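## Task

Scene 2: under each foam block, the shelf edge carries a lot number. Any foam block whose lot number shows up at least twice anywhere in the storeroom must end on the desk, wholly supported, with nothing overhanging the desk's edge. Every other foam block stays on the shelf it started on. The robot must not topple or be left leaning, or the task fails.

## Robot and tools

ROBOT. A TidyBot++: a wheeled base (0.54 m long, 0.50 m wide, 0.38 m tall) on four powered casters, carrying one seven-joint arm with a two-finger gripper. The shoulder sits 0.12 m ahead of the base centre, 0.68 m above the floor. Cameras: base_camera on the base, and wrist_camera, which looks along the hand. The arm starts folded, hand pointing down, reaching up to 0.08 m beyond the base front. Occasionally a loose object gets a brief outside push.

FRAMES. All distances in metres. Base frame: origin on the floor beneath the base centre, x forward, y left, z up. Odometry frame: where the base frame was at scene start; base_odometry reports x, y and heading (rad, left positive, -3.142 to 3.142) there, from wheel turns only, so slip reads as travel and drift builds up. hand_pose is the point between the finger pads, in the base frame; its own z axis runs out along the fingers, and the fingers close along its y axis.

move. One action per call. Keys:
- base: an object with any of translate_m (forward positive, -2 to 2 m), strafe_m (left positive, -2 to 2 m), rotate_rad (counter-clockwise from above positive, -6.3 to 6.3 rad). These are offsets from where the base is when the command begins, measured along its axes at that moment; the base heads straight to the resulting point.
- joints: absolute angles in rad by name. joint_1_rad (any angle; positive turns the arm clockwise from above, the opposite sense to rotate_rad), joint_2_rad shoulder -2.249 to 2.249 (0 = upper arm vertical), joint_3_rad any angle, joint_4_rad elbow -2.579 to 2.579, joint_5_rad any angle, joint_6_rad wrist -2.099 to 2.099, joint_7_rad any angle (hand down: positive is counter-clockwise from above; at 1.57 fingers open left/right), gripper_pos 0 (open, about 85 mm gap) to 1 (closed). Gap is roughly 85 x (1 - gripper_pos) mm. Unlimited joints go the short way round; for bigger turns send steps below half a turn.
- target: one list of seven numbers [x, y, z, qw, qx, qy, qz], an absolute hand pose in the base frame, same form as hand_pose. With target, joints may carry only gripper_pos.
- speeds: optional caps for this action: translate_m and strafe_m 0.05 to 0.5 m/s (give only one when both move), rotate_rad 0.1 to 1.57 rad/s.
- cameras: list of base_camera, wrist_camera or all; [] for none; omitted means all.
- blocking: true/omitted returns when everything rests; false returns within about 0.5 s while motion continues.
An empty move just reports. Unknown keys make a call invalid; out-of-range values get it refused, and then later move, wait and finished_scene calls in that reply are skipped, as they are after an uncommanded stop.

Other tools: wait(seconds 0 to 10, cameras); stop(cameras) brakes all running motion; zoom_image(camera, region [x0, y0, x1, y1] pixels from top-left, at most 504 by 504) enlarges part of the latest image, useful for reading lot numbers; read_manual gives licence text only; finished_scene(scene) ends the scene, and nothing may follow it in the same reply.

RESULTS. move shows done or the worst status. base_status, joint_status and hand_status use: moving, done, off_target (resting short, maybe still pushing), stopped, not_followed (targets withheld; a self-collision check gives "joint command not followed" with a cause, or "pose unreachable"), contact_stop, time_out, torque_fault, limit_stop_at_motor_heat. A base done only means the wheels turned enough. hand_target is where the hand would sit with every joint on target. motor_effort is percent of max, the bracket being the peak of the last action. base_tilt is in degrees (forward/right positive). on_its_own lists uncommanded behaviour. Motor temperatures follow joint order; MOTOR HOT appears at 60 °C, and at 75 °C the arm sags under an over-temperature stop of 30 to 60 s, after which targets must be resent. pictures names the image order.

HAND TIPS. The solver chooses joints and may swing the elbow; paths curve and can overshoot. Out-of-reach poses wander up to 10 s then time_out. To fix position error, add (wanted minus measured) to the last target. To hold still, resend hand_target, not hand_pose. Loads make the arm sag; never command a loaded joint to its current reading. Pointing down, the hand reaches about 0.94 m high at most, only near the base. Forward-pointing poses low and close to the base tend to miss and can hit the base; no check prevents arm-base contact (ARM HIT). Closed fingertips reach about 20 mm past the hand point. Gripper at 1 squeezes hard; done there means nothing was caught, off_target means an object stopped it. A held object landing on a surface barely changes hand_pose.

SAFETY. The arm ignores obstacles and keeps pushing. Arm snags above about 0.6 m while driving, sideways pushes on a raised hand, or reaching far out from the folded pose can tip the robot; retracting the arm or backing off rights it. Torque limits: 104.5 N m for joints 1 to 4, 51.3 N m for 5 to 7; exceeding one freezes the arm 10 s. A blocked base shoves until its 14 s timeout. Avoid dropping or throwing objects, slamming into furniture, hard pushes, twisting or yanking a gripped object, and squeezing something still resting on a surface. Actions last at most 15 s.

Each tool is called after "Emit:" by a JSON object that holds its "method" and its "body", one argument or row to a line.

## Session

Look posture, panning around. Raise the hand after checking the surroundings.

Emit:
{"method": "move", "body": {

}}

Scene clock: 0.00 s.
Motor temperatures (°C): [38 35 30 37 40 37 42]
base_odometry: x=+0.000 y=+0.000 heading=+0.000
base_tilt: forward=-0.4 right=+0.6
base_status: not commanded
joint_positions: joint_1_rad=-0.038 joint_2_rad=-0.374 joint_3_rad=+3.113 joint_4_rad=-2.523 joint_5_rad=-0.004 joint_6_rad=-0.911 joint_7_rad=+1.592 gripper_pos=+0.000
joint_status: not commanded
motor_effort: joint_1_rad=-1 joint_2_rad=-1 joint_3_rad=+1 joint_4_rad=+15 joint_5_rad=+1 joint_6_rad=+1 joint_7_rad=+0
hand_pose: x=+0.2532 y=+0.0103 z=+0.5912 quat_wxyz=(+0.003, +0.998, +0.042, +0.041) (m; base frame)
hand_target: x=+0.2524 y=+0.0102 z=+0.5907 quat_wxyz=(+0.003, +0.998, +0.042, +0.040) (m; base frame)
hand_status: not commanded
pictures: base_camera, wrist_camera
Images, in order (width x height): base_camera 644x364, wrist_camera 644x476.

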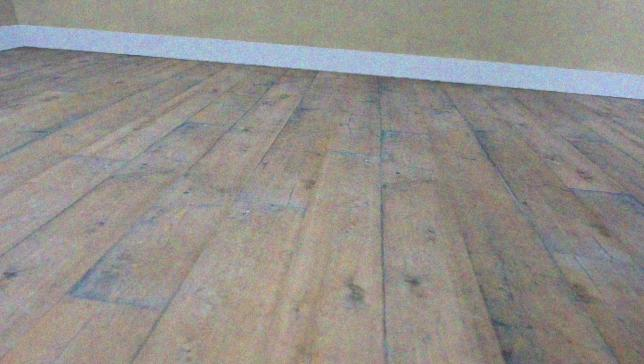

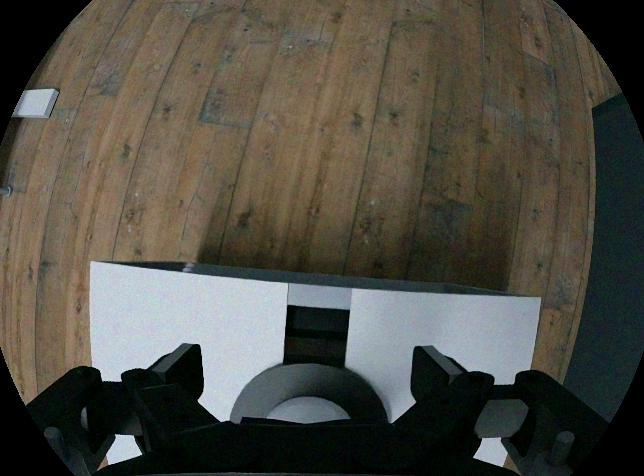

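Emit:
{"method": "move", "body": {
  "joints": {"joint_1_rad":-0.4,"joint_6_rad":0.55},
  "cameras": ["wrist_camera"]
}}

Emit:
{"method": "move", "body": {
  "joints": {"joint_1_rad":-1.7},
  "cameras": ["wrist_camera"]
}}

Emit:
{"method": "move", "body": {
  "joints": {"joint_1_rad":-3.0},
  "cameras": ["wrist_camera"]
}}

Emit:
{"method": "move", "body": {
  "joints": {"joint_1_rad":-4.3},
  "cameras": ["wrist_camera"]
}}

Scene clock: 2.50 s.
Motor temperatures (°C): [38 35 30 37 40 37 42]
move: done
base_odometry: x=+0.000 y=+0.000 heading=+0.000
base_tilt: forward=-0.4 right=+0.6
base_status: not commanded
joint_positions: joint_1_rad=-0.383 joint_2_rad=-0.374 joint_3_rad=+3.113 joint_4_rad=-2.523 joint_5_rad=-0.004 joint_6_rad=+0.491 joint_7_rad=+1.592 gripper_pos=+0.000
joint_status: all done
motor_effort: joint_1_rad=+0(2) joint_2_rad=-5(7) joint_3_rad=+0(1) joint_4_rad=+20(20) joint_5_rad=+1(1) joint_6_rad=+9(9) joint_7_rad=+0(1)
hand_pose: x=+0.5026 y=+0.1695 z=+0.8745 quat_wxyz=(-0.127, +0.720, +0.159, +0.664) (m; base frame)
hand_target: x=+0.5003 y=+0.1765 z=+0.8916 quat_wxyz=(-0.137, +0.699, +0.161, +0.683) (m; base frame)
hand_status: not commanded
pictures: wrist_camera
Images, in order (width x height): wrist_camera 644x476.

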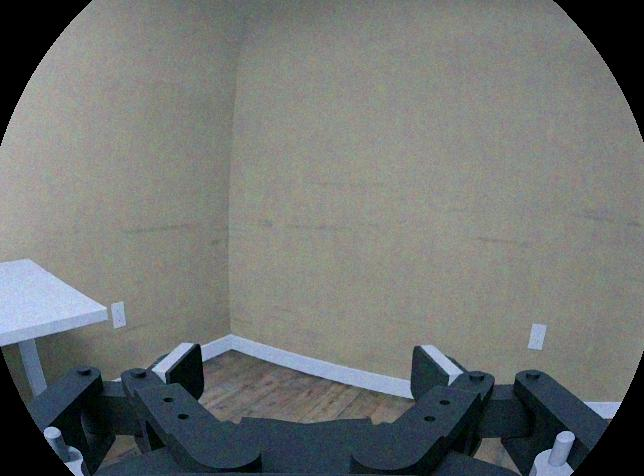

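Scene clock: 5.07 s.
Motor temperatures (°C): [38 35 30 37 40 37 42]
move: done
base_odometry: x=+0.000 y=+0.000 heading=+0.000
base_tilt: forward=-0.4 right=+0.6
base_status: not commanded
joint_positions: joint_1_rad=-1.681 joint_2_rad=-0.374 joint_3_rad=+3.113 joint_4_rad=-2.523 joint_5_rad=-0.004 joint_6_rad=+0.494 joint_7_rad=+1.592 gripper_pos=+0.000
joint_status: all done
motor_effort: joint_1_rad=+0(2) joint_2_rad=-6(7) joint_3_rad=+1(1) joint_4_rad=+19(21) joint_5_rad=+1(1) joint_6_rad=+9(9) joint_7_rad=+0(1)
hand_pose: x=+0.0589 y=+0.4152 z=+0.8754 quat_wxyz=(-0.503, +0.477, +0.561, +0.452) (m; base frame)
hand_target: x=+0.0509 y=+0.4146 z=+0.8916 quat_wxyz=(-0.522, +0.459, +0.551, +0.461) (m; base frame)
hand_status: not commanded
pictures: wrist_camera
Images, in order (width x height): wrist_camera 644x476.

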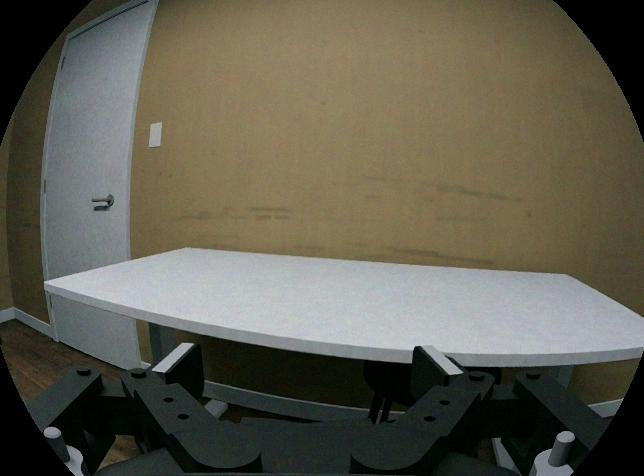

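Scene clock: 7.63 s.
Motor temperatures (°C): [38 35 30 37 40 37 42]
move: done
base_odometry: x=+0.000 y=+0.000 heading=+0.000
base_tilt: forward=-0.4 right=+0.6
base_status: not commanded
joint_positions: joint_1_rad=-2.981 joint_2_rad=-0.374 joint_3_rad=+3.113 joint_4_rad=-2.523 joint_5_rad=-0.004 joint_6_rad=+0.495 joint_7_rad=+1.592 gripper_pos=+0.000
joint_status: all done
motor_effort: joint_1_rad=+0(2) joint_2_rad=-6(6) joint_3_rad=+1(1) joint_4_rad=+20(20) joint_5_rad=+1(1) joint_6_rad=+9(9) joint_7_rad=+0(1)
hand_pose: x=-0.2971 y=+0.0531 z=+0.8755 quat_wxyz=(-0.675, +0.040, +0.735, +0.056) (m; base frame)
hand_target: x=-0.2987 y=+0.0453 z=+0.8916 quat_wxyz=(-0.695, +0.032, +0.717, +0.051) (m; base frame)
hand_status: not commanded
pictures: wrist_camera
Images, in order (width x height): wrist_camera 644x476.

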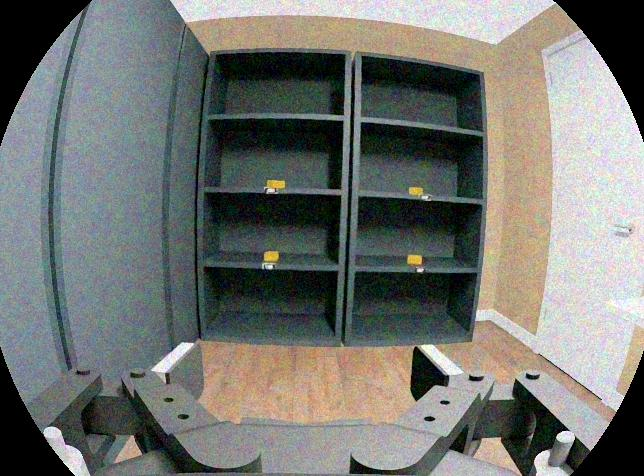

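Scene clock: 10.20 s.
Motor temperatures (°C): [38 35 30 37 40 37 42]
move: done
base_odometry: x=+0.000 y=+0.000 heading=+0.000
base_tilt: forward=-0.4 right=+0.6
base_status: not commanded
joint_positions: joint_1_rad=-4.281 joint_2_rad=-0.374 joint_3_rad=+3.113 joint_4_rad=-2.523 joint_5_rad=-0.004 joint_6_rad=+0.495 joint_7_rad=+1.592 gripper_pos=+0.000
joint_status: all done
motor_effort: joint_1_rad=+0(2) joint_2_rad=-6(7) joint_3_rad=+1(1) joint_4_rad=+20(21) joint_5_rad=+1(1) joint_6_rad=+9(10) joint_7_rad=+0(1)
hand_pose: x=-0.0435 y=-0.3868 z=+0.8756 quat_wxyz=(-0.571, -0.413, +0.609, -0.364) (m; base frame)
hand_target: x=-0.0364 y=-0.3904 z=+0.8916 quat_wxyz=(-0.583, -0.408, +0.590, -0.380) (m; base frame)
hand_status: not commanded
pictures: wrist_camera
Images, in order (width x height): wrist_camera 644x476.

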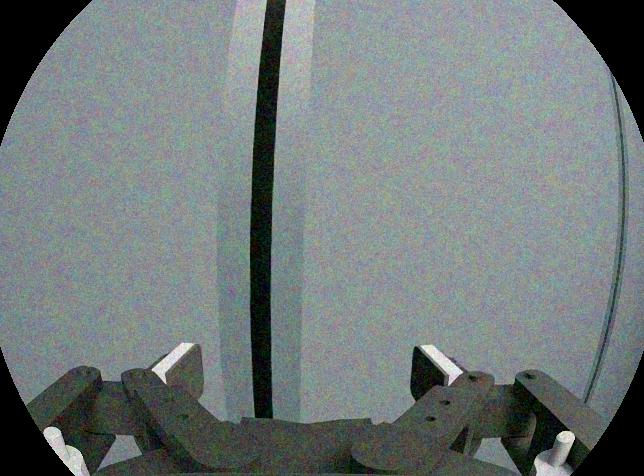

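Emit:
{"method": "move", "body": {
  "base": {"translate_m":1.05},
  "joints": {"joint_1_rad":-4.5}
}}

Scene clock: 13.97 s.
Motor temperatures (°C): [38 35 30 37 40 37 42]
move: done
base_odometry: x=+1.050 y=+0.000 heading=+0.001
base_tilt: forward=-0.3 right=+0.6
base_status: done
joint_positions: joint_1_rad=-4.483 joint_2_rad=-0.374 joint_3_rad=+3.113 joint_4_rad=-2.523 joint_5_rad=-0.004 joint_6_rad=+0.495 joint_7_rad=+1.592 gripper_pos=+0.000
joint_status: all done
motor_effort: joint_1_rad=+0(2) joint_2_rad=-5(7) joint_3_rad=+1(2) joint_4_rad=+20(21) joint_5_rad=+1(1) joint_6_rad=+9(9) joint_7_rad=+0(1)
hand_pose: x=+0.0372 y=-0.4115 z=+0.8758 quat_wxyz=(-0.531, -0.472, +0.564, -0.420) (m; base frame)
hand_target: x=+0.0443 y=-0.4135 z=+0.8916 quat_wxyz=(-0.543, -0.465, +0.547, -0.436) (m; base frame)
hand_status: not commanded
pictures: base_camera, wrist_camera
Images, in order (width x height): base_camera 644x364, wrist_camera 644x476.

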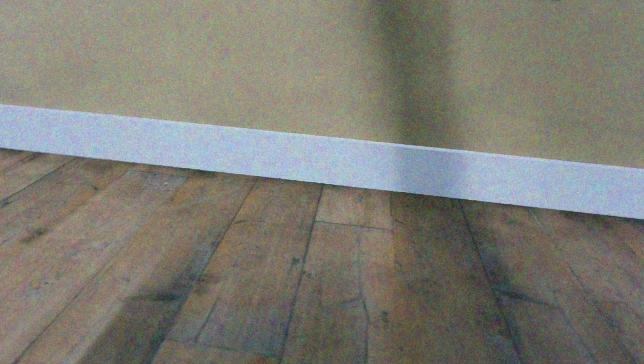

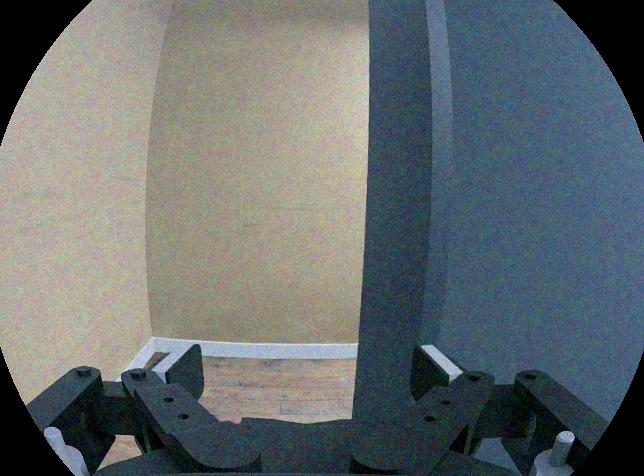

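Emit:
{"method": "move", "body": {
  "base": {"rotate_rad":-0.2},
  "cameras": []
}}

Emit:
{"method": "move", "body": {
  "base": {"translate_m":0.27},
  "joints": {"joint_1_rad":-4.2}
}}

Scene clock: 15.53 s.
Motor temperatures (°C): [38 35 30 37 40 37 42]
move: done
base_odometry: x=+1.050 y=+0.000 heading=-0.199
base_tilt: forward=-0.3 right=+0.6
base_status: done
joint_positions: joint_1_rad=-4.485 joint_2_rad=-0.374 joint_3_rad=+3.113 joint_4_rad=-2.523 joint_5_rad=-0.004 joint_6_rad=+0.495 joint_7_rad=+1.592 gripper_pos=+0.000
joint_status: not commanded
motor_effort: joint_1_rad=+0(1) joint_2_rad=-6(7) joint_3_rad=+1(2) joint_4_rad=+20(20) joint_5_rad=+1(1) joint_6_rad=+9(9) joint_7_rad=+0(1)
hand_pose: x=+0.0380 y=-0.4116 z=+0.8758 quat_wxyz=(-0.531, -0.473, +0.564, -0.420) (m; base frame)
hand_target: x=+0.0443 y=-0.4135 z=+0.8916 quat_wxyz=(-0.543, -0.465, +0.547, -0.436) (m; base frame)
hand_status: not commanded
pictures: none
No camera images: "cameras" was empty.

Scene clock: 17.37 s.
Motor temperatures (°C): [38 35 30 37 40 37 42]
move: done
base_odometry: x=+1.315 y=-0.054 heading=-0.200
base_tilt: forward=-0.3 right=+0.6
base_status: done
joint_positions: joint_1_rad=-4.219 joint_2_rad=-0.374 joint_3_rad=+3.113 joint_4_rad=-2.523 joint_5_rad=-0.004 joint_6_rad=+0.496 joint_7_rad=+1.592 gripper_pos=+0.000
joint_status: all done
motor_effort: joint_1_rad=-1(3) joint_2_rad=-6(7) joint_3_rad=+1(2) joint_4_rad=+20(20) joint_5_rad=+1(1) joint_6_rad=+9(9) joint_7_rad=+0(1)
hand_pose: x=-0.0672 y=-0.3759 z=+0.8759 quat_wxyz=(-0.582, -0.394, +0.621, -0.346) (m; base frame)
hand_target: x=-0.0746 y=-0.3729 z=+0.8916 quat_wxyz=(-0.602, -0.378, +0.610, -0.350) (m; base frame)
hand_status: not commanded
pictures: base_camera, wrist_camera
Images, in order (width x height): base_camera 644x364, wrist_camera 644x476.

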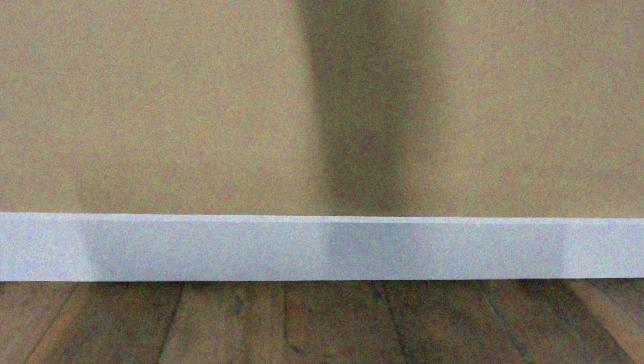

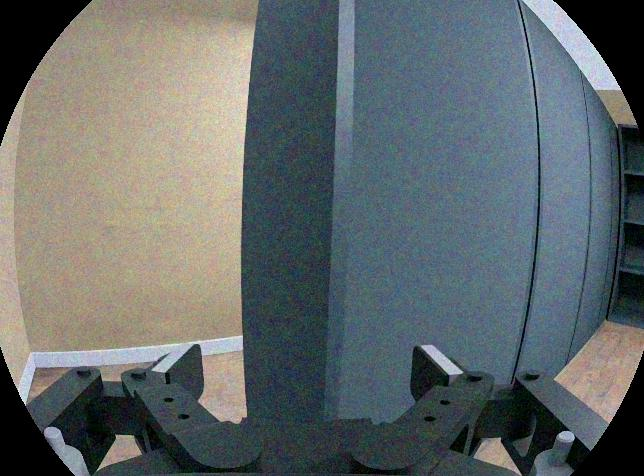

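Emit:
{"method": "move", "body": {
  "base": {"rotate_rad":-1.571},
  "joints": {"joint_1_rad":-6.283}
}}

Scene clock: 21.10 s.
Motor temperatures (°C): [38 35 30 37 40 37 42]
move: done
base_odometry: x=+1.315 y=-0.054 heading=-1.770
base_tilt: forward=-0.3 right=+0.6
base_status: done
joint_positions: joint_1_rad=-6.264 joint_2_rad=-0.374 joint_3_rad=+3.113 joint_4_rad=-2.523 joint_5_rad=-0.004 joint_6_rad=+0.496 joint_7_rad=+1.592 gripper_pos=+0.000
joint_status: all done
motor_effort: joint_1_rad=+0(3) joint_2_rad=-6(7) joint_3_rad=+1(2) joint_4_rad=+20(20) joint_5_rad=+1(1) joint_6_rad=+9(9) joint_7_rad=+0(1)
hand_pose: x=+0.5385 y=+0.0060 z=+0.8760 quat_wxyz=(-0.008, -0.735, -0.012, -0.677) (m; base frame)
hand_target: x=+0.5389 y=+0.0140 z=+0.8916 quat_wxyz=(-0.001, -0.717, -0.019, -0.696) (m; base frame)
hand_status: not commanded
pictures: base_camera, wrist_camera
Images, in order (width x height): base_camera 644x364, wrist_camera 644x476.

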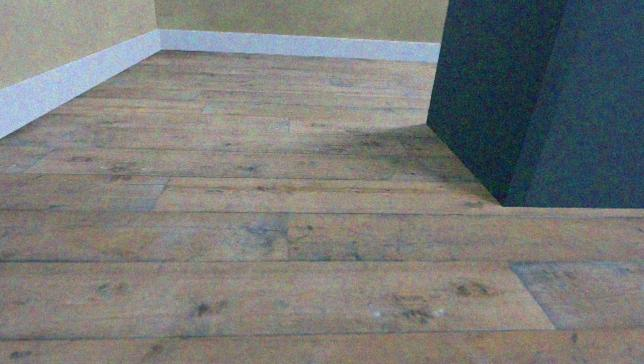

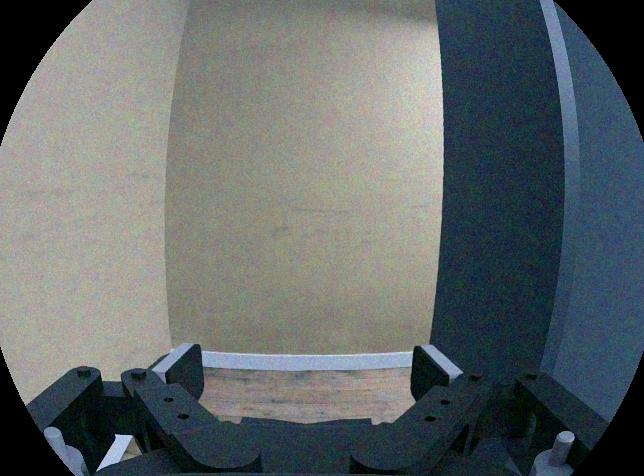

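Emit:
{"method": "move", "body": {
  "base": {"translate_m":0.1,"strafe_m":0.12},
  "cameras": []
}}

Emit:
{"method": "move", "body": {
  "base": {"translate_m":0.9},
  "cameras": []
}}

Emit:
{"method": "move", "body": {
  "joints": {"joint_1_rad":-4.9}
}}

Scene clock: 23.77 s.
Motor temperatures (°C): [38 35 30 37 40 37 42]
move: done
base_odometry: x=+1.413 y=-0.176 heading=-1.771
base_tilt: forward=-0.3 right=+0.6
base_status: done
joint_positions: joint_1_rad=-6.266 joint_2_rad=-0.374 joint_3_rad=+3.113 joint_4_rad=-2.523 joint_5_rad=-0.004 joint_6_rad=+0.497 joint_7_rad=+1.592 gripper_pos=+0.000
joint_status: not commanded
motor_effort: joint_1_rad=+0(1) joint_2_rad=-5(8) joint_3_rad=+0(3) joint_4_rad=+20(21) joint_5_rad=+1(1) joint_6_rad=+9(10) joint_7_rad=+0(1)
hand_pose: x=+0.5384 y=+0.0069 z=+0.8766 quat_wxyz=(-0.007, -0.735, -0.013, -0.678) (m; base frame)
hand_target: x=+0.5389 y=+0.0140 z=+0.8916 quat_wxyz=(-0.001, -0.717, -0.019, -0.696) (m; base frame)
hand_status: not commanded
pictures: none
No camera images: "cameras" was empty.

Scene clock: 26.90 s.
Motor temperatures (°C): [38 35 30 37 40 37 42]
move: done
base_odometry: x=+1.235 y=-1.058 heading=-1.770
base_tilt: forward=-0.3 right=+0.6
base_status: done
joint_positions: joint_1_rad=-6.266 joint_2_rad=-0.375 joint_3_rad=+3.113 joint_4_rad=-2.523 joint_5_rad=-0.004 joint_6_rad=+0.499 joint_7_rad=+1.592 gripper_pos=+0.000
joint_status: not commanded
motor_effort: joint_1_rad=-1(1) joint_2_rad=-6(8) joint_3_rad=+1(1) joint_4_rad=+20(21) joint_5_rad=+1(1) joint_6_rad=+9(10) joint_7_rad=+0(1)
hand_pose: x=+0.5383 y=+0.0069 z=+0.8773 quat_wxyz=(-0.007, -0.734, -0.013, -0.679) (m; base frame)
hand_target: x=+0.5389 y=+0.0140 z=+0.8916 quat_wxyz=(-0.001, -0.717, -0.019, -0.696) (m; base frame)
hand_status: not commanded
pictures: none
No camera images: "cameras" was empty.

Scene clock: 29.53 s.
Motor temperatures (°C): [38 35 30 37 40 37 42]
move: done
base_odometry: x=+1.235 y=-1.058 heading=-1.770
base_tilt: forward=-0.3 right=+0.6
base_status: not commanded
joint_positions: joint_1_rad=-4.919 joint_2_rad=-0.375 joint_3_rad=+3.113 joint_4_rad=-2.523 joint_5_rad=-0.004 joint_6_rad=+0.499 joint_7_rad=+1.592 gripper_pos=+0.000
joint_status: all done
motor_effort: joint_1_rad=+0(2) joint_2_rad=-5(7) joint_3_rad=+1(1) joint_4_rad=+20(21) joint_5_rad=+1(1) joint_6_rad=+9(10) joint_7_rad=+0(1)
hand_pose: x=+0.2185 y=-0.4074 z=+0.8773 quat_wxyz=(-0.429, -0.582, +0.448, -0.526) (m; base frame)
hand_target: x=+0.2112 y=-0.4099 z=+0.8916 quat_wxyz=(-0.445, -0.565, +0.443, -0.536) (m; base frame)
hand_status: not commanded
pictures: base_camera, wrist_camera
Images, in order (width x height): base_camera 644x364, wrist_camera 644x476.

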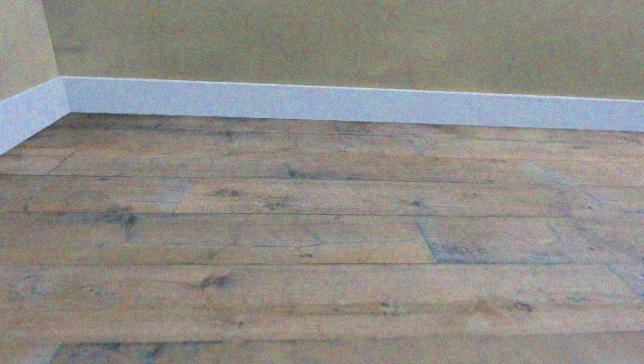

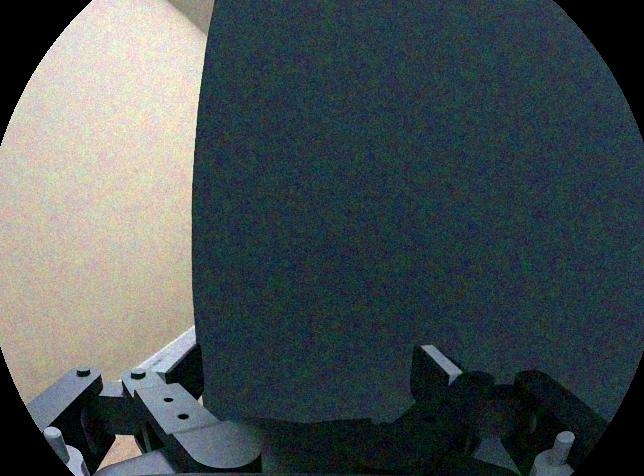

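Emit:
{"method": "move", "body": {
  "base": {"translate_m":0.42},
  "joints": {"joint_1_rad":-4.6}
}}

Scene clock: 31.93 s.
Motor temperatures (°C): [38 35 30 37 40 37 42]
move: done
base_odometry: x=+1.152 y=-1.470 heading=-1.770
base_tilt: forward=-0.3 right=+0.6
base_status: done
joint_positions: joint_1_rad=-4.619 joint_2_rad=-0.375 joint_3_rad=+3.113 joint_4_rad=-2.523 joint_5_rad=-0.004 joint_6_rad=+0.499 joint_7_rad=+1.592 gripper_pos=+0.000
joint_status: all done
motor_effort: joint_1_rad=-1(3) joint_2_rad=-6(6) joint_3_rad=+1(2) joint_4_rad=+19(20) joint_5_rad=+1(1) joint_6_rad=+9(9) joint_7_rad=+0(1)
hand_pose: x=+0.0938 y=-0.4186 z=+0.8773 quat_wxyz=(-0.503, -0.508, +0.530, -0.456) (m; base frame)
hand_target: x=+0.0859 y=-0.4189 z=+0.8916 quat_wxyz=(-0.520, -0.492, +0.523, -0.463) (m; base frame)
hand_status: not commanded
pictures: base_camera, wrist_camera
Images, in order (width x height): base_camera 644x364, wrist_camera 644x476.

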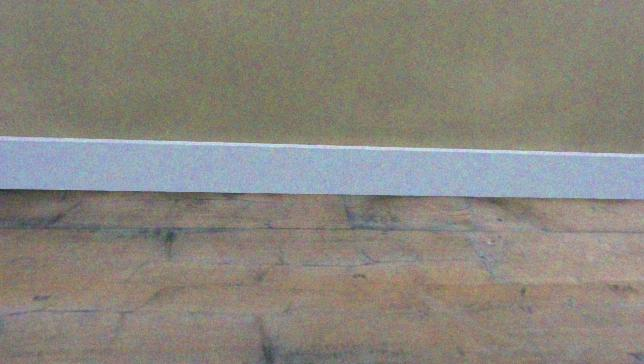

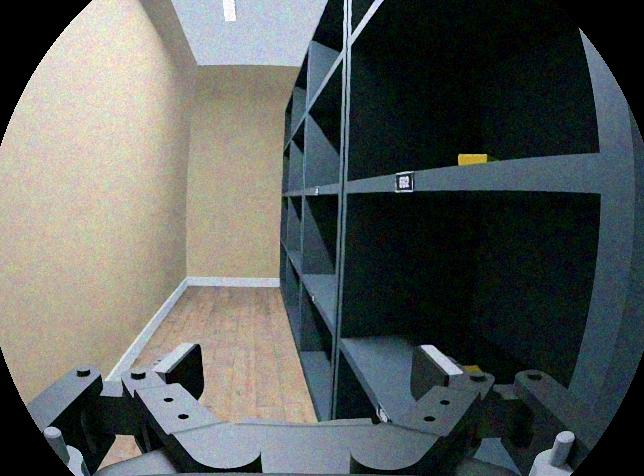

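Emit:
{"method": "move", "body": {
  "base": {"translate_m":0.38},
  "cameras": []
}}

Emit:
{"method": "move", "body": {
  "joints": {"joint_1_rad":-4.1}
}}

Emit:
{"method": "zoom_image", "body": {
  "camera": "wrist_camera",
  "region": [200, 130, 500, 430]
}}

Scene clock: 34.57 s.
Motor temperatures (°C): [38 35 30 37 40 37 42]
move: done
base_odometry: x=+1.077 y=-1.842 heading=-1.769
base_tilt: forward=-0.3 right=+0.6
base_status: done
joint_positions: joint_1_rad=-4.617 joint_2_rad=-0.375 joint_3_rad=+3.113 joint_4_rad=-2.523 joint_5_rad=-0.004 joint_6_rad=+0.499 joint_7_rad=+1.592 gripper_pos=+0.000
joint_status: not commanded
motor_effort: joint_1_rad=+0(1) joint_2_rad=-6(7) joint_3_rad=+1(2) joint_4_rad=+19(21) joint_5_rad=+1(1) joint_6_rad=+9(9) joint_7_rad=+0(1)
hand_pose: x=+0.0932 y=-0.4186 z=+0.8773 quat_wxyz=(-0.503, -0.508, +0.530, -0.456) (m; base frame)
hand_target: x=+0.0859 y=-0.4189 z=+0.8916 quat_wxyz=(-0.520, -0.492, +0.523, -0.463) (m; base frame)
hand_status: not commanded
pictures: none
No camera images: "cameras" was empty.

Scene clock: 36.27 s.
Motor temperatures (°C): [38 35 30 37 40 37 42]
move: done
base_odometry: x=+1.077 y=-1.842 heading=-1.769
base_tilt: forward=-0.3 right=+0.6
base_status: not commanded
joint_positions: joint_1_rad=-4.118 joint_2_rad=-0.375 joint_3_rad=+3.113 joint_4_rad=-2.523 joint_5_rad=-0.004 joint_6_rad=+0.499 joint_7_rad=+1.592 gripper_pos=+0.000
joint_status: all done
motor_effort: joint_1_rad=-1(2) joint_2_rad=-5(7) joint_3_rad=+1(1) joint_4_rad=+20(21) joint_5_rad=+1(1) joint_6_rad=+9(10) joint_7_rad=+0(1)
hand_pose: x=-0.1039 y=-0.3552 z=+0.8773 quat_wxyz=(-0.600, -0.361, +0.639, -0.317) (m; base frame)
hand_target: x=-0.1108 y=-0.3517 z=+0.8916 quat_wxyz=(-0.618, -0.347, +0.628, -0.320) (m; base frame)
hand_status: not commanded
pictures: base_camera, wrist_camera
Images, in order (width x height): base_camera 644x364, wrist_camera 644x476.

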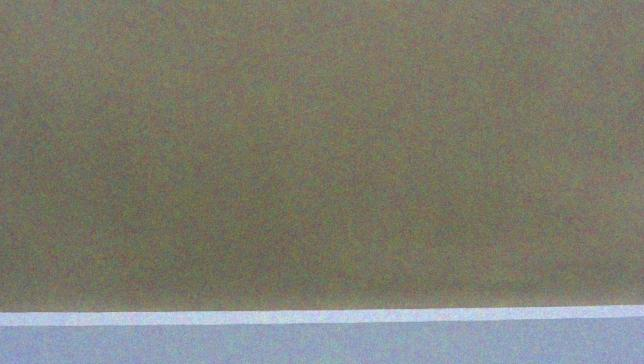

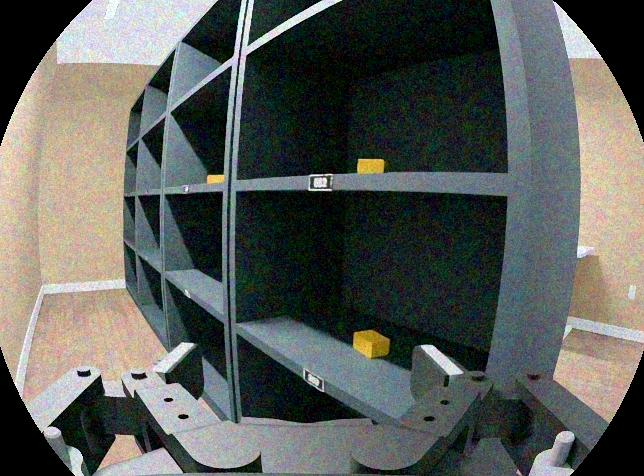

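Scaled by 1.680.

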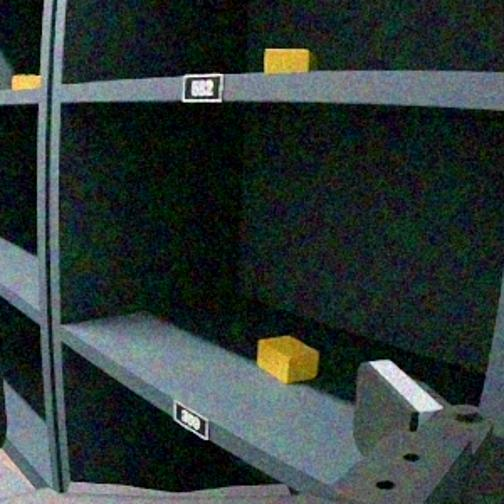

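Emit:
{"method": "zoom_image", "body": {
  "camera": "wrist_camera",
  "region": [300, 170, 340, 200]
}}

Emit:
{"method": "zoom_image", "body": {
  "camera": "wrist_camera",
  "region": [295, 365, 335, 395]
}}

Emit:
{"method": "move", "body": {
  "base": {"strafe_m":-0.8}
}}

Emit:
{"method": "zoom_image", "body": {
  "camera": "wrist_camera",
  "region": [100, 130, 340, 370]
}}

Scaled by 12.600.

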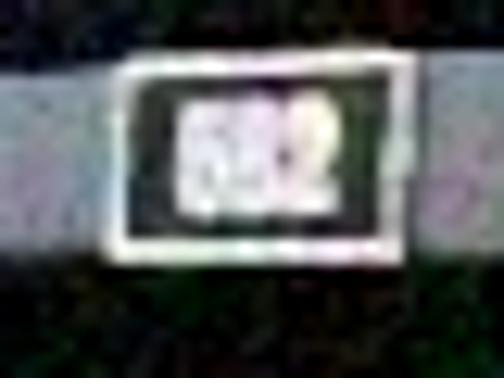

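Scaled by 12.600.

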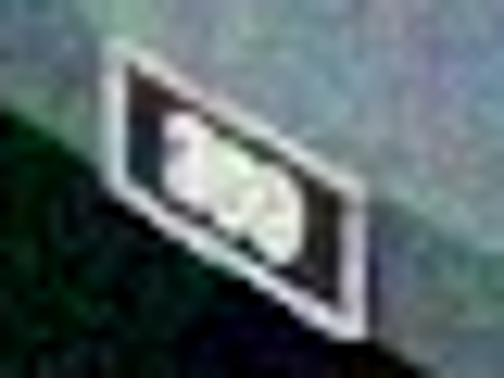

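Scene clock: 39.47 s.
Motor temperatures (°C): [38 35 30 37 40 37 42]
move: done
base_odometry: x=+0.293 y=-1.685 heading=-1.768
base_tilt: forward=-0.4 right=+0.6
base_status: done
joint_positions: joint_1_rad=-4.118 joint_2_rad=-0.376 joint_3_rad=+3.113 joint_4_rad=-2.523 joint_5_rad=-0.004 joint_6_rad=+0.499 joint_7_rad=+1.592 gripper_pos=+0.000
joint_status: not commanded
motor_effort: joint_1_rad=+0(1) joint_2_rad=-6(8) joint_3_rad=+1(1) joint_4_rad=+19(21) joint_5_rad=+1(1) joint_6_rad=+8(10) joint_7_rad=+0(1)
hand_pose: x=-0.1042 y=-0.3550 z=+0.8776 quat_wxyz=(-0.601, -0.361, +0.639, -0.317) (m; base frame)
hand_target: x=-0.1108 y=-0.3517 z=+0.8916 quat_wxyz=(-0.618, -0.347, +0.628, -0.320) (m; base frame)
hand_status: not commanded
pictures: base_camera, wrist_camera
Images, in order (width x height): base_camera 644x364, wrist_camera 644x476.

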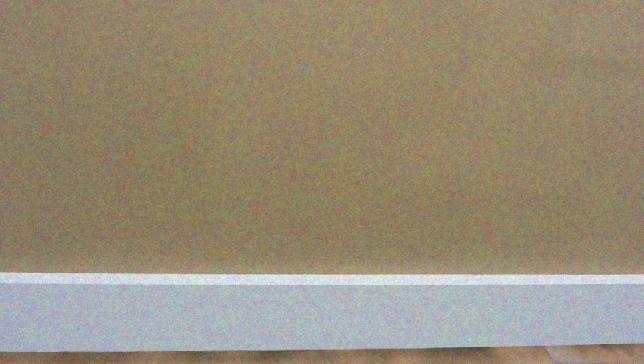

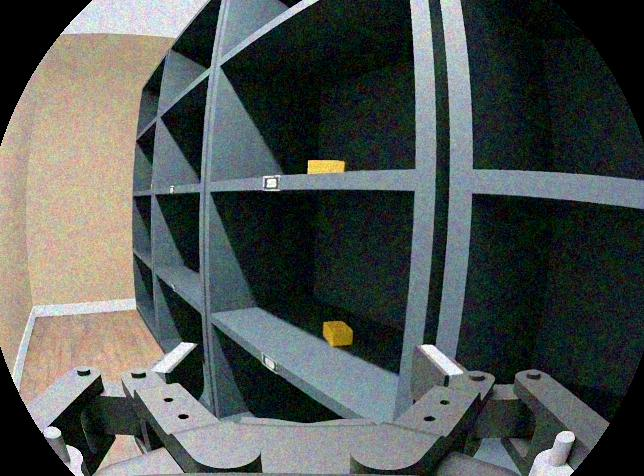

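Scaled by 2.100.

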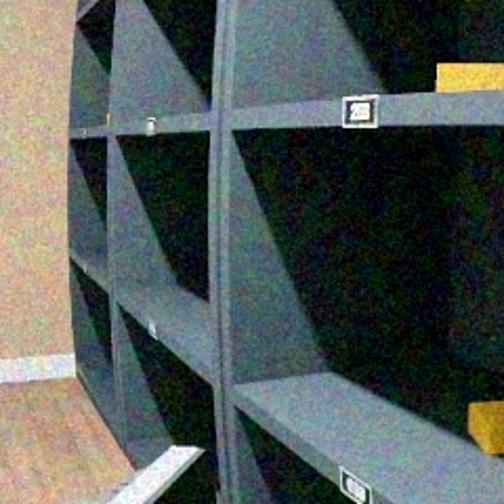

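Emit:
{"method": "zoom_image", "body": {
  "camera": "wrist_camera",
  "region": [256, 170, 286, 196]
}}

Emit:
{"method": "zoom_image", "body": {
  "camera": "wrist_camera",
  "region": [254, 350, 284, 376]
}}

Emit:
{"method": "move", "body": {
  "base": {"strafe_m":-0.75}
}}

Emit:
{"method": "zoom_image", "body": {
  "camera": "wrist_camera",
  "region": [100, 130, 340, 370]
}}

Emit:
{"method": "zoom_image", "body": {
  "camera": "wrist_camera",
  "region": [254, 165, 294, 195]
}}

Emit:
{"method": "zoom_image", "body": {
  "camera": "wrist_camera",
  "region": [254, 345, 294, 375]
}}

Scaled by 16.800.

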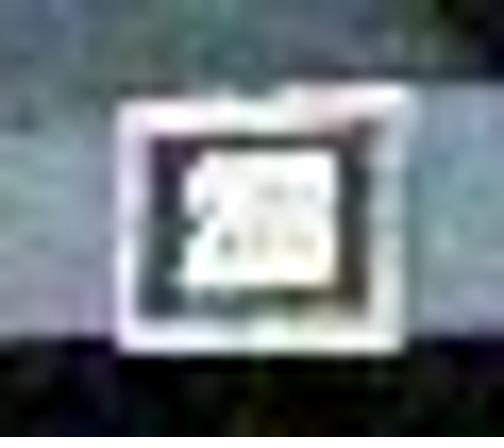

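Scaled by 16.800.

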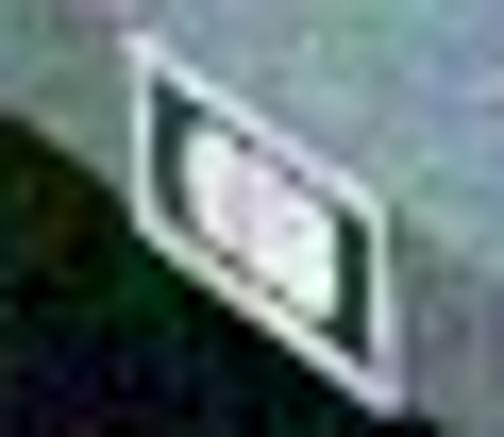

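Scene clock: 42.63 s.
Motor temperatures (°C): [38 35 30 37 40 37 42]
move: done
base_odometry: x=-0.443 y=-1.538 heading=-1.768
base_tilt: forward=-0.4 right=+0.6
base_status: done
joint_positions: joint_1_rad=-4.117 joint_2_rad=-0.376 joint_3_rad=+3.113 joint_4_rad=-2.523 joint_5_rad=-0.004 joint_6_rad=+0.499 joint_7_rad=+1.592 gripper_pos=+0.000
joint_status: not commanded
motor_effort: joint_1_rad=+0(1) joint_2_rad=-5(8) joint_3_rad=+1(1) joint_4_rad=+21(21) joint_5_rad=+1(1) joint_6_rad=+8(9) joint_7_rad=+0(1)
hand_pose: x=-0.1042 y=-0.3549 z=+0.8778 quat_wxyz=(-0.601, -0.361, +0.639, -0.317) (m; base frame)
hand_target: x=-0.1108 y=-0.3517 z=+0.8916 quat_wxyz=(-0.618, -0.347, +0.628, -0.320) (m; base frame)
hand_status: not commanded
pictures: base_camera, wrist_camera
Images, in order (width x height): base_camera 644x364, wrist_camera 644x476.

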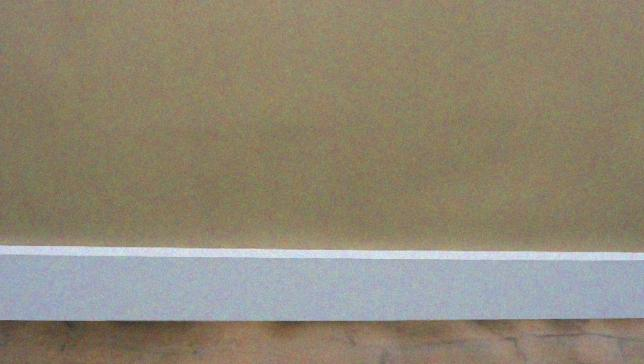

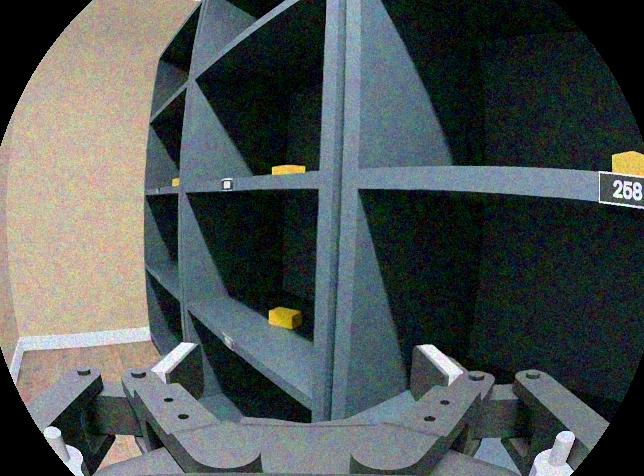

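Scaled by 2.100.

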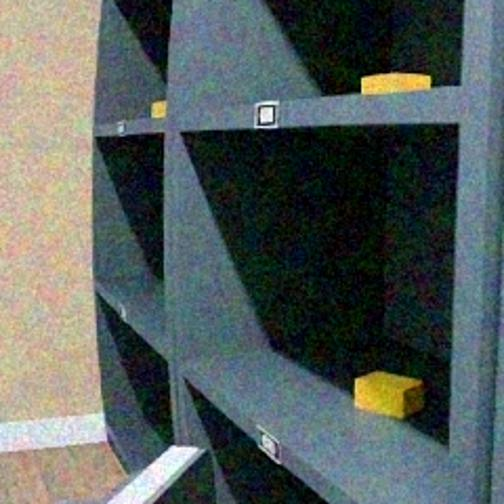

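Scaled by 12.600.

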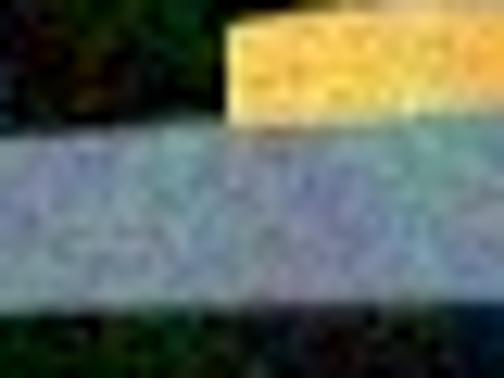

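Scaled by 12.600.

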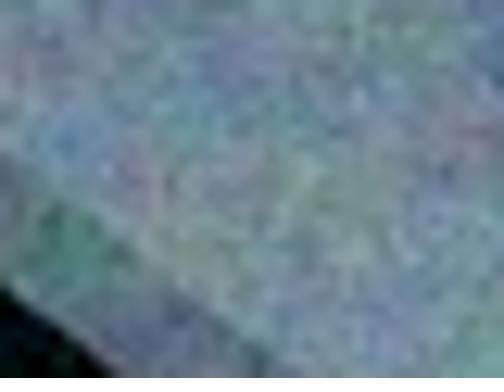

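Emit:
{"method": "move", "body": {
  "joints": {"joint_1_rad":-3.6,"joint_6_rad":0.1}
}}

Scene clock: 44.50 s.
Motor temperatures (°C): [38 35 30 37 40 37 42]
move: done
base_odometry: x=-0.443 y=-1.538 heading=-1.768
base_tilt: forward=-0.4 right=+0.6
base_status: not commanded
joint_positions: joint_1_rad=-3.618 joint_2_rad=-0.376 joint_3_rad=+3.113 joint_4_rad=-2.523 joint_5_rad=-0.004 joint_6_rad=+0.152 joint_7_rad=+1.592 gripper_pos=+0.000
joint_status: all done
motor_effort: joint_1_rad=+0(2) joint_2_rad=-5(6) joint_3_rad=+1(1) joint_4_rad=+19(20) joint_5_rad=+1(1) joint_6_rad=+8(10) joint_7_rad=+0(1)
hand_pose: x=-0.2238 y=-0.1914 z=+0.7736 quat_wxyz=(-0.527, -0.219, +0.811, -0.126) (m; base frame)
hand_target: x=-0.2207 y=-0.1814 z=+0.7572 quat_wxyz=(-0.506, -0.215, +0.828, -0.116) (m; base frame)
hand_status: not commanded
pictures: base_camera, wrist_camera
Images, in order (width x height): base_camera 644x364, wrist_camera 644x476.

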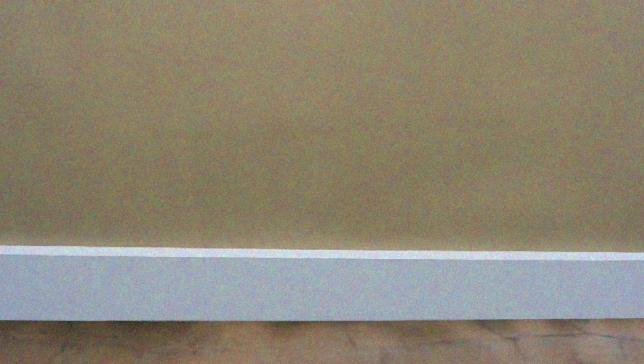

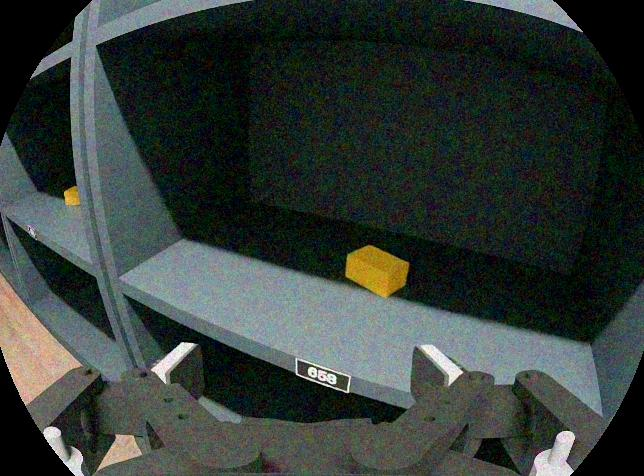

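Emit:
{"method": "zoom_image", "body": {
  "camera": "wrist_camera",
  "region": [294, 350, 354, 395]
}}

Emit:
{"method": "move", "body": {
  "base": {"strafe_m":-0.8},
  "cameras": ["wrist_camera"]
}}

Emit:
{"method": "zoom_image", "body": {
  "camera": "wrist_camera",
  "region": [290, 340, 350, 385]
}}

Emit:
{"method": "move", "body": {
  "joints": {"joint_1_rad":-4.0,"joint_6_rad":0.5},
  "cameras": ["wrist_camera"]
}}

Scaled by 8.400.

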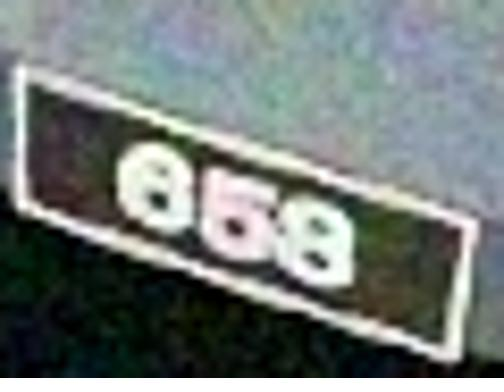

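Scene clock: 47.63 s.
Motor temperatures (°C): [38 35 30 37 40 37 42]
move: done
base_odometry: x=-1.227 y=-1.381 heading=-1.768
base_tilt: forward=-0.4 right=+0.6
base_status: done
joint_positions: joint_1_rad=-3.617 joint_2_rad=-0.376 joint_3_rad=+3.113 joint_4_rad=-2.523 joint_5_rad=-0.004 joint_6_rad=+0.148 joint_7_rad=+1.592 gripper_pos=+0.000
joint_status: not commanded
motor_effort: joint_1_rad=-1(1) joint_2_rad=-5(7) joint_3_rad=+1(2) joint_4_rad=+19(20) joint_5_rad=+1(1) joint_6_rad=+8(9) joint_7_rad=+0(1)
hand_pose: x=-0.2235 y=-0.1908 z=+0.7724 quat_wxyz=(-0.526, -0.219, +0.812, -0.126) (m; base frame)
hand_target: x=-0.2207 y=-0.1814 z=+0.7572 quat_wxyz=(-0.506, -0.215, +0.828, -0.116) (m; base frame)
hand_status: not commanded
pictures: wrist_camera
Images, in order (width x height): wrist_camera 644x476.

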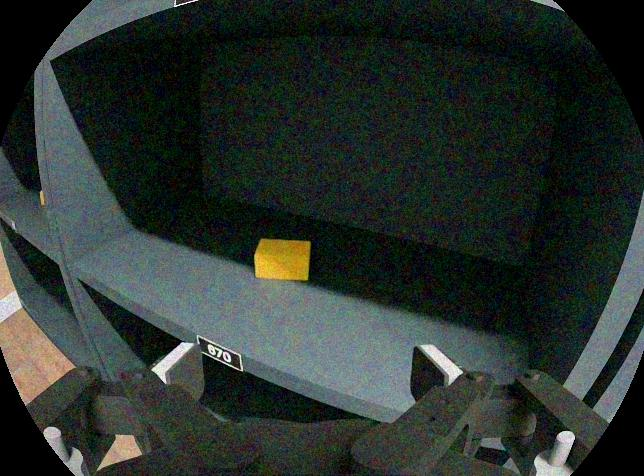

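Scaled by 8.400.

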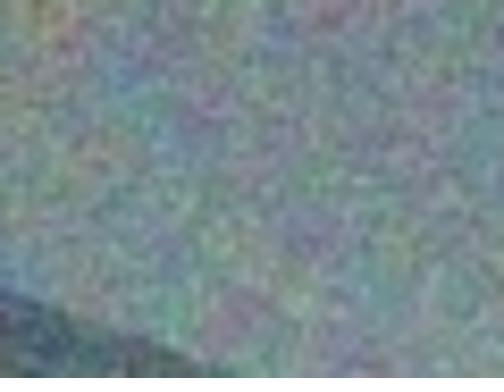

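Scene clock: 49.20 s.
Motor temperatures (°C): [38 35 30 37 40 37 42]
move: done
base_odometry: x=-1.227 y=-1.381 heading=-1.768
base_tilt: forward=-0.4 right=+0.6
base_status: not commanded
joint_positions: joint_1_rad=-3.982 joint_2_rad=-0.376 joint_3_rad=+3.113 joint_4_rad=-2.523 joint_5_rad=-0.004 joint_6_rad=+0.441 joint_7_rad=+1.592 gripper_pos=+0.000
joint_status: all done
motor_effort: joint_1_rad=+0(2) joint_2_rad=-6(6) joint_3_rad=+1(1) joint_4_rad=+19(20) joint_5_rad=+1(1) joint_6_rad=+9(10) joint_7_rad=+0(1)
hand_pose: x=-0.1489 y=-0.3199 z=+0.8597 quat_wxyz=(-0.601, -0.325, +0.680, -0.267) (m; base frame)
hand_target: x=-0.1443 y=-0.3263 z=+0.8761 quat_wxyz=(-0.617, -0.323, +0.660, -0.281) (m; base frame)
hand_status: not commanded
pictures: wrist_camera
Images, in order (width x height): wrist_camera 644x476.

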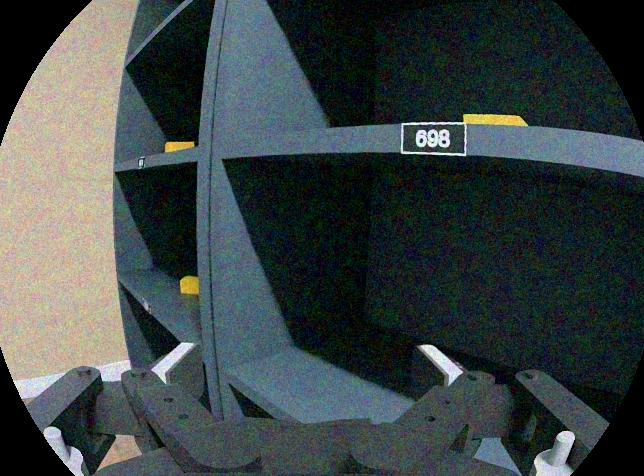

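Emit:
{"method": "zoom_image", "body": {
  "camera": "wrist_camera",
  "region": [400, 115, 470, 160]
}}

Emit:
{"method": "move", "body": {
  "base": {"strafe_m":-0.65},
  "cameras": ["wrist_camera"]
}}

Emit:
{"method": "move", "body": {
  "joints": {"joint_1_rad":-3.8,"joint_6_rad":0.1},
  "cameras": ["base_camera","wrist_camera"]
}}

Scaled by 7.200.

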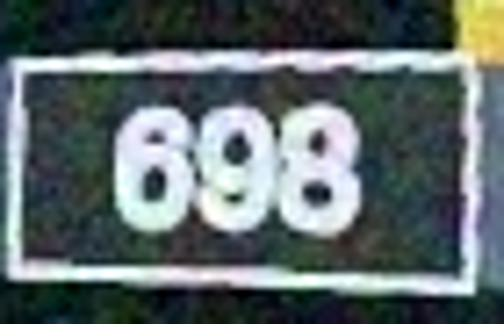

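Scene clock: 52.03 s.
Motor temperatures (°C): [38 35 30 37 40 37 42]
move: done
base_odometry: x=-1.865 y=-1.254 heading=-1.768
base_tilt: forward=-0.4 right=+0.6
base_status: done
joint_positions: joint_1_rad=-3.982 joint_2_rad=-0.376 joint_3_rad=+3.113 joint_4_rad=-2.523 joint_5_rad=-0.004 joint_6_rad=+0.446 joint_7_rad=+1.592 gripper_pos=+0.000
joint_status: not commanded
motor_effort: joint_1_rad=-1(1) joint_2_rad=-6(7) joint_3_rad=+1(1) joint_4_rad=+20(21) joint_5_rad=+1(1) joint_6_rad=+8(10) joint_7_rad=+0(1)
hand_pose: x=-0.1489 y=-0.3202 z=+0.8612 quat_wxyz=(-0.603, -0.324, +0.678, -0.268) (m; base frame)
hand_target: x=-0.1443 y=-0.3263 z=+0.8761 quat_wxyz=(-0.617, -0.323, +0.660, -0.281) (m; base frame)
hand_status: not commanded
pictures: wrist_camera
Images, in order (width x height): wrist_camera 644x476.

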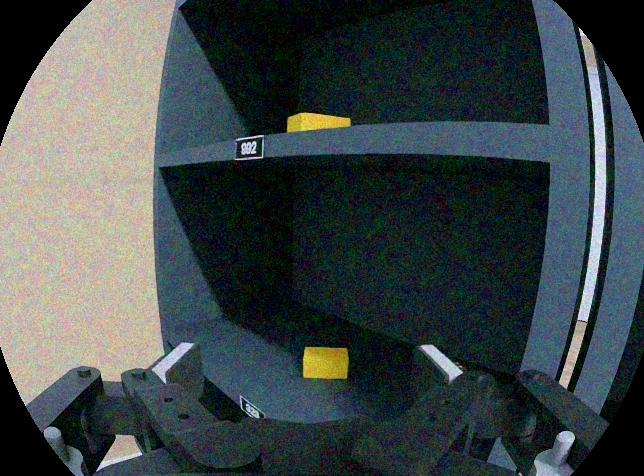

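Scene clock: 53.53 s.
Motor temperatures (°C): [38 35 30 37 40 37 42]
move: done
base_odometry: x=-1.865 y=-1.254 heading=-1.768
base_tilt: forward=-0.4 right=+0.6
base_status: not commanded
joint_positions: joint_1_rad=-3.818 joint_2_rad=-0.376 joint_3_rad=+3.113 joint_4_rad=-2.523 joint_5_rad=-0.004 joint_6_rad=+0.150 joint_7_rad=+1.592 gripper_pos=+0.000
joint_status: all done
motor_effort: joint_1_rad=-1(2) joint_2_rad=-5(6) joint_3_rad=+1(1) joint_4_rad=+20(21) joint_5_rad=+1(1) joint_6_rad=+7(10) joint_7_rad=+0(1)
hand_pose: x=-0.1789 y=-0.2552 z=+0.7729 quat_wxyz=(-0.511, -0.299, +0.786, -0.178) (m; base frame)
hand_target: x=-0.1779 y=-0.2453 z=+0.7572 quat_wxyz=(-0.491, -0.296, +0.802, -0.166) (m; base frame)
hand_status: not commanded
pictures: base_camera, wrist_camera
Images, in order (width x height): base_camera 644x364, wrist_camera 644x476.

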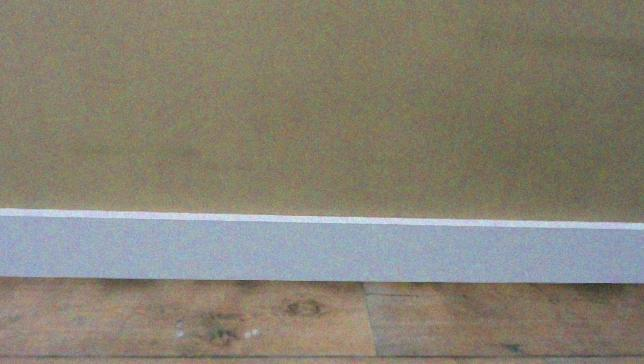

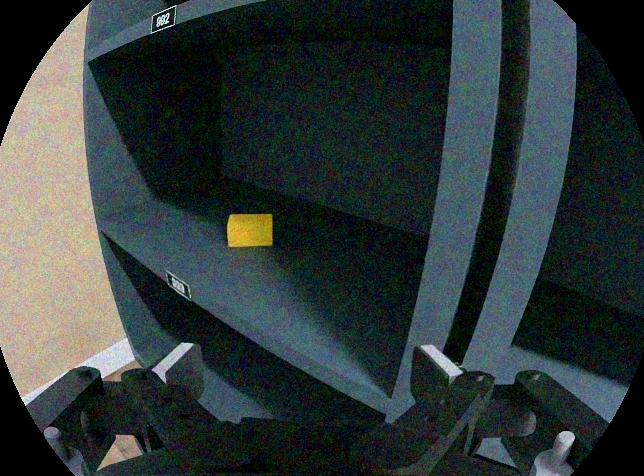

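Emit:
{"method": "zoom_image", "body": {
  "camera": "wrist_camera",
  "region": [160, 265, 200, 300]
}}

Emit:
{"method": "zoom_image", "body": {
  "camera": "wrist_camera",
  "region": [145, 0, 185, 35]
}}

Scaled by 12.600.

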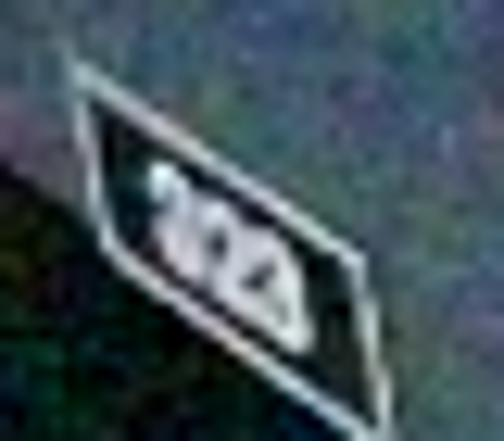

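Scaled by 12.600.

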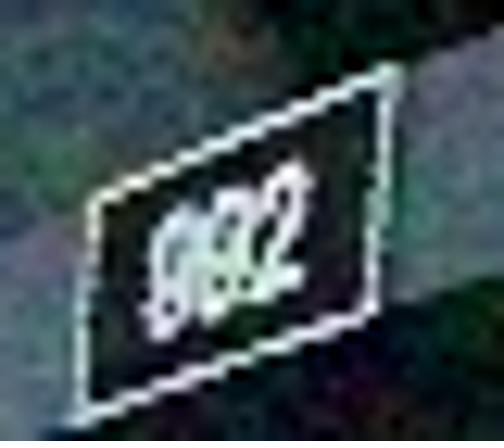

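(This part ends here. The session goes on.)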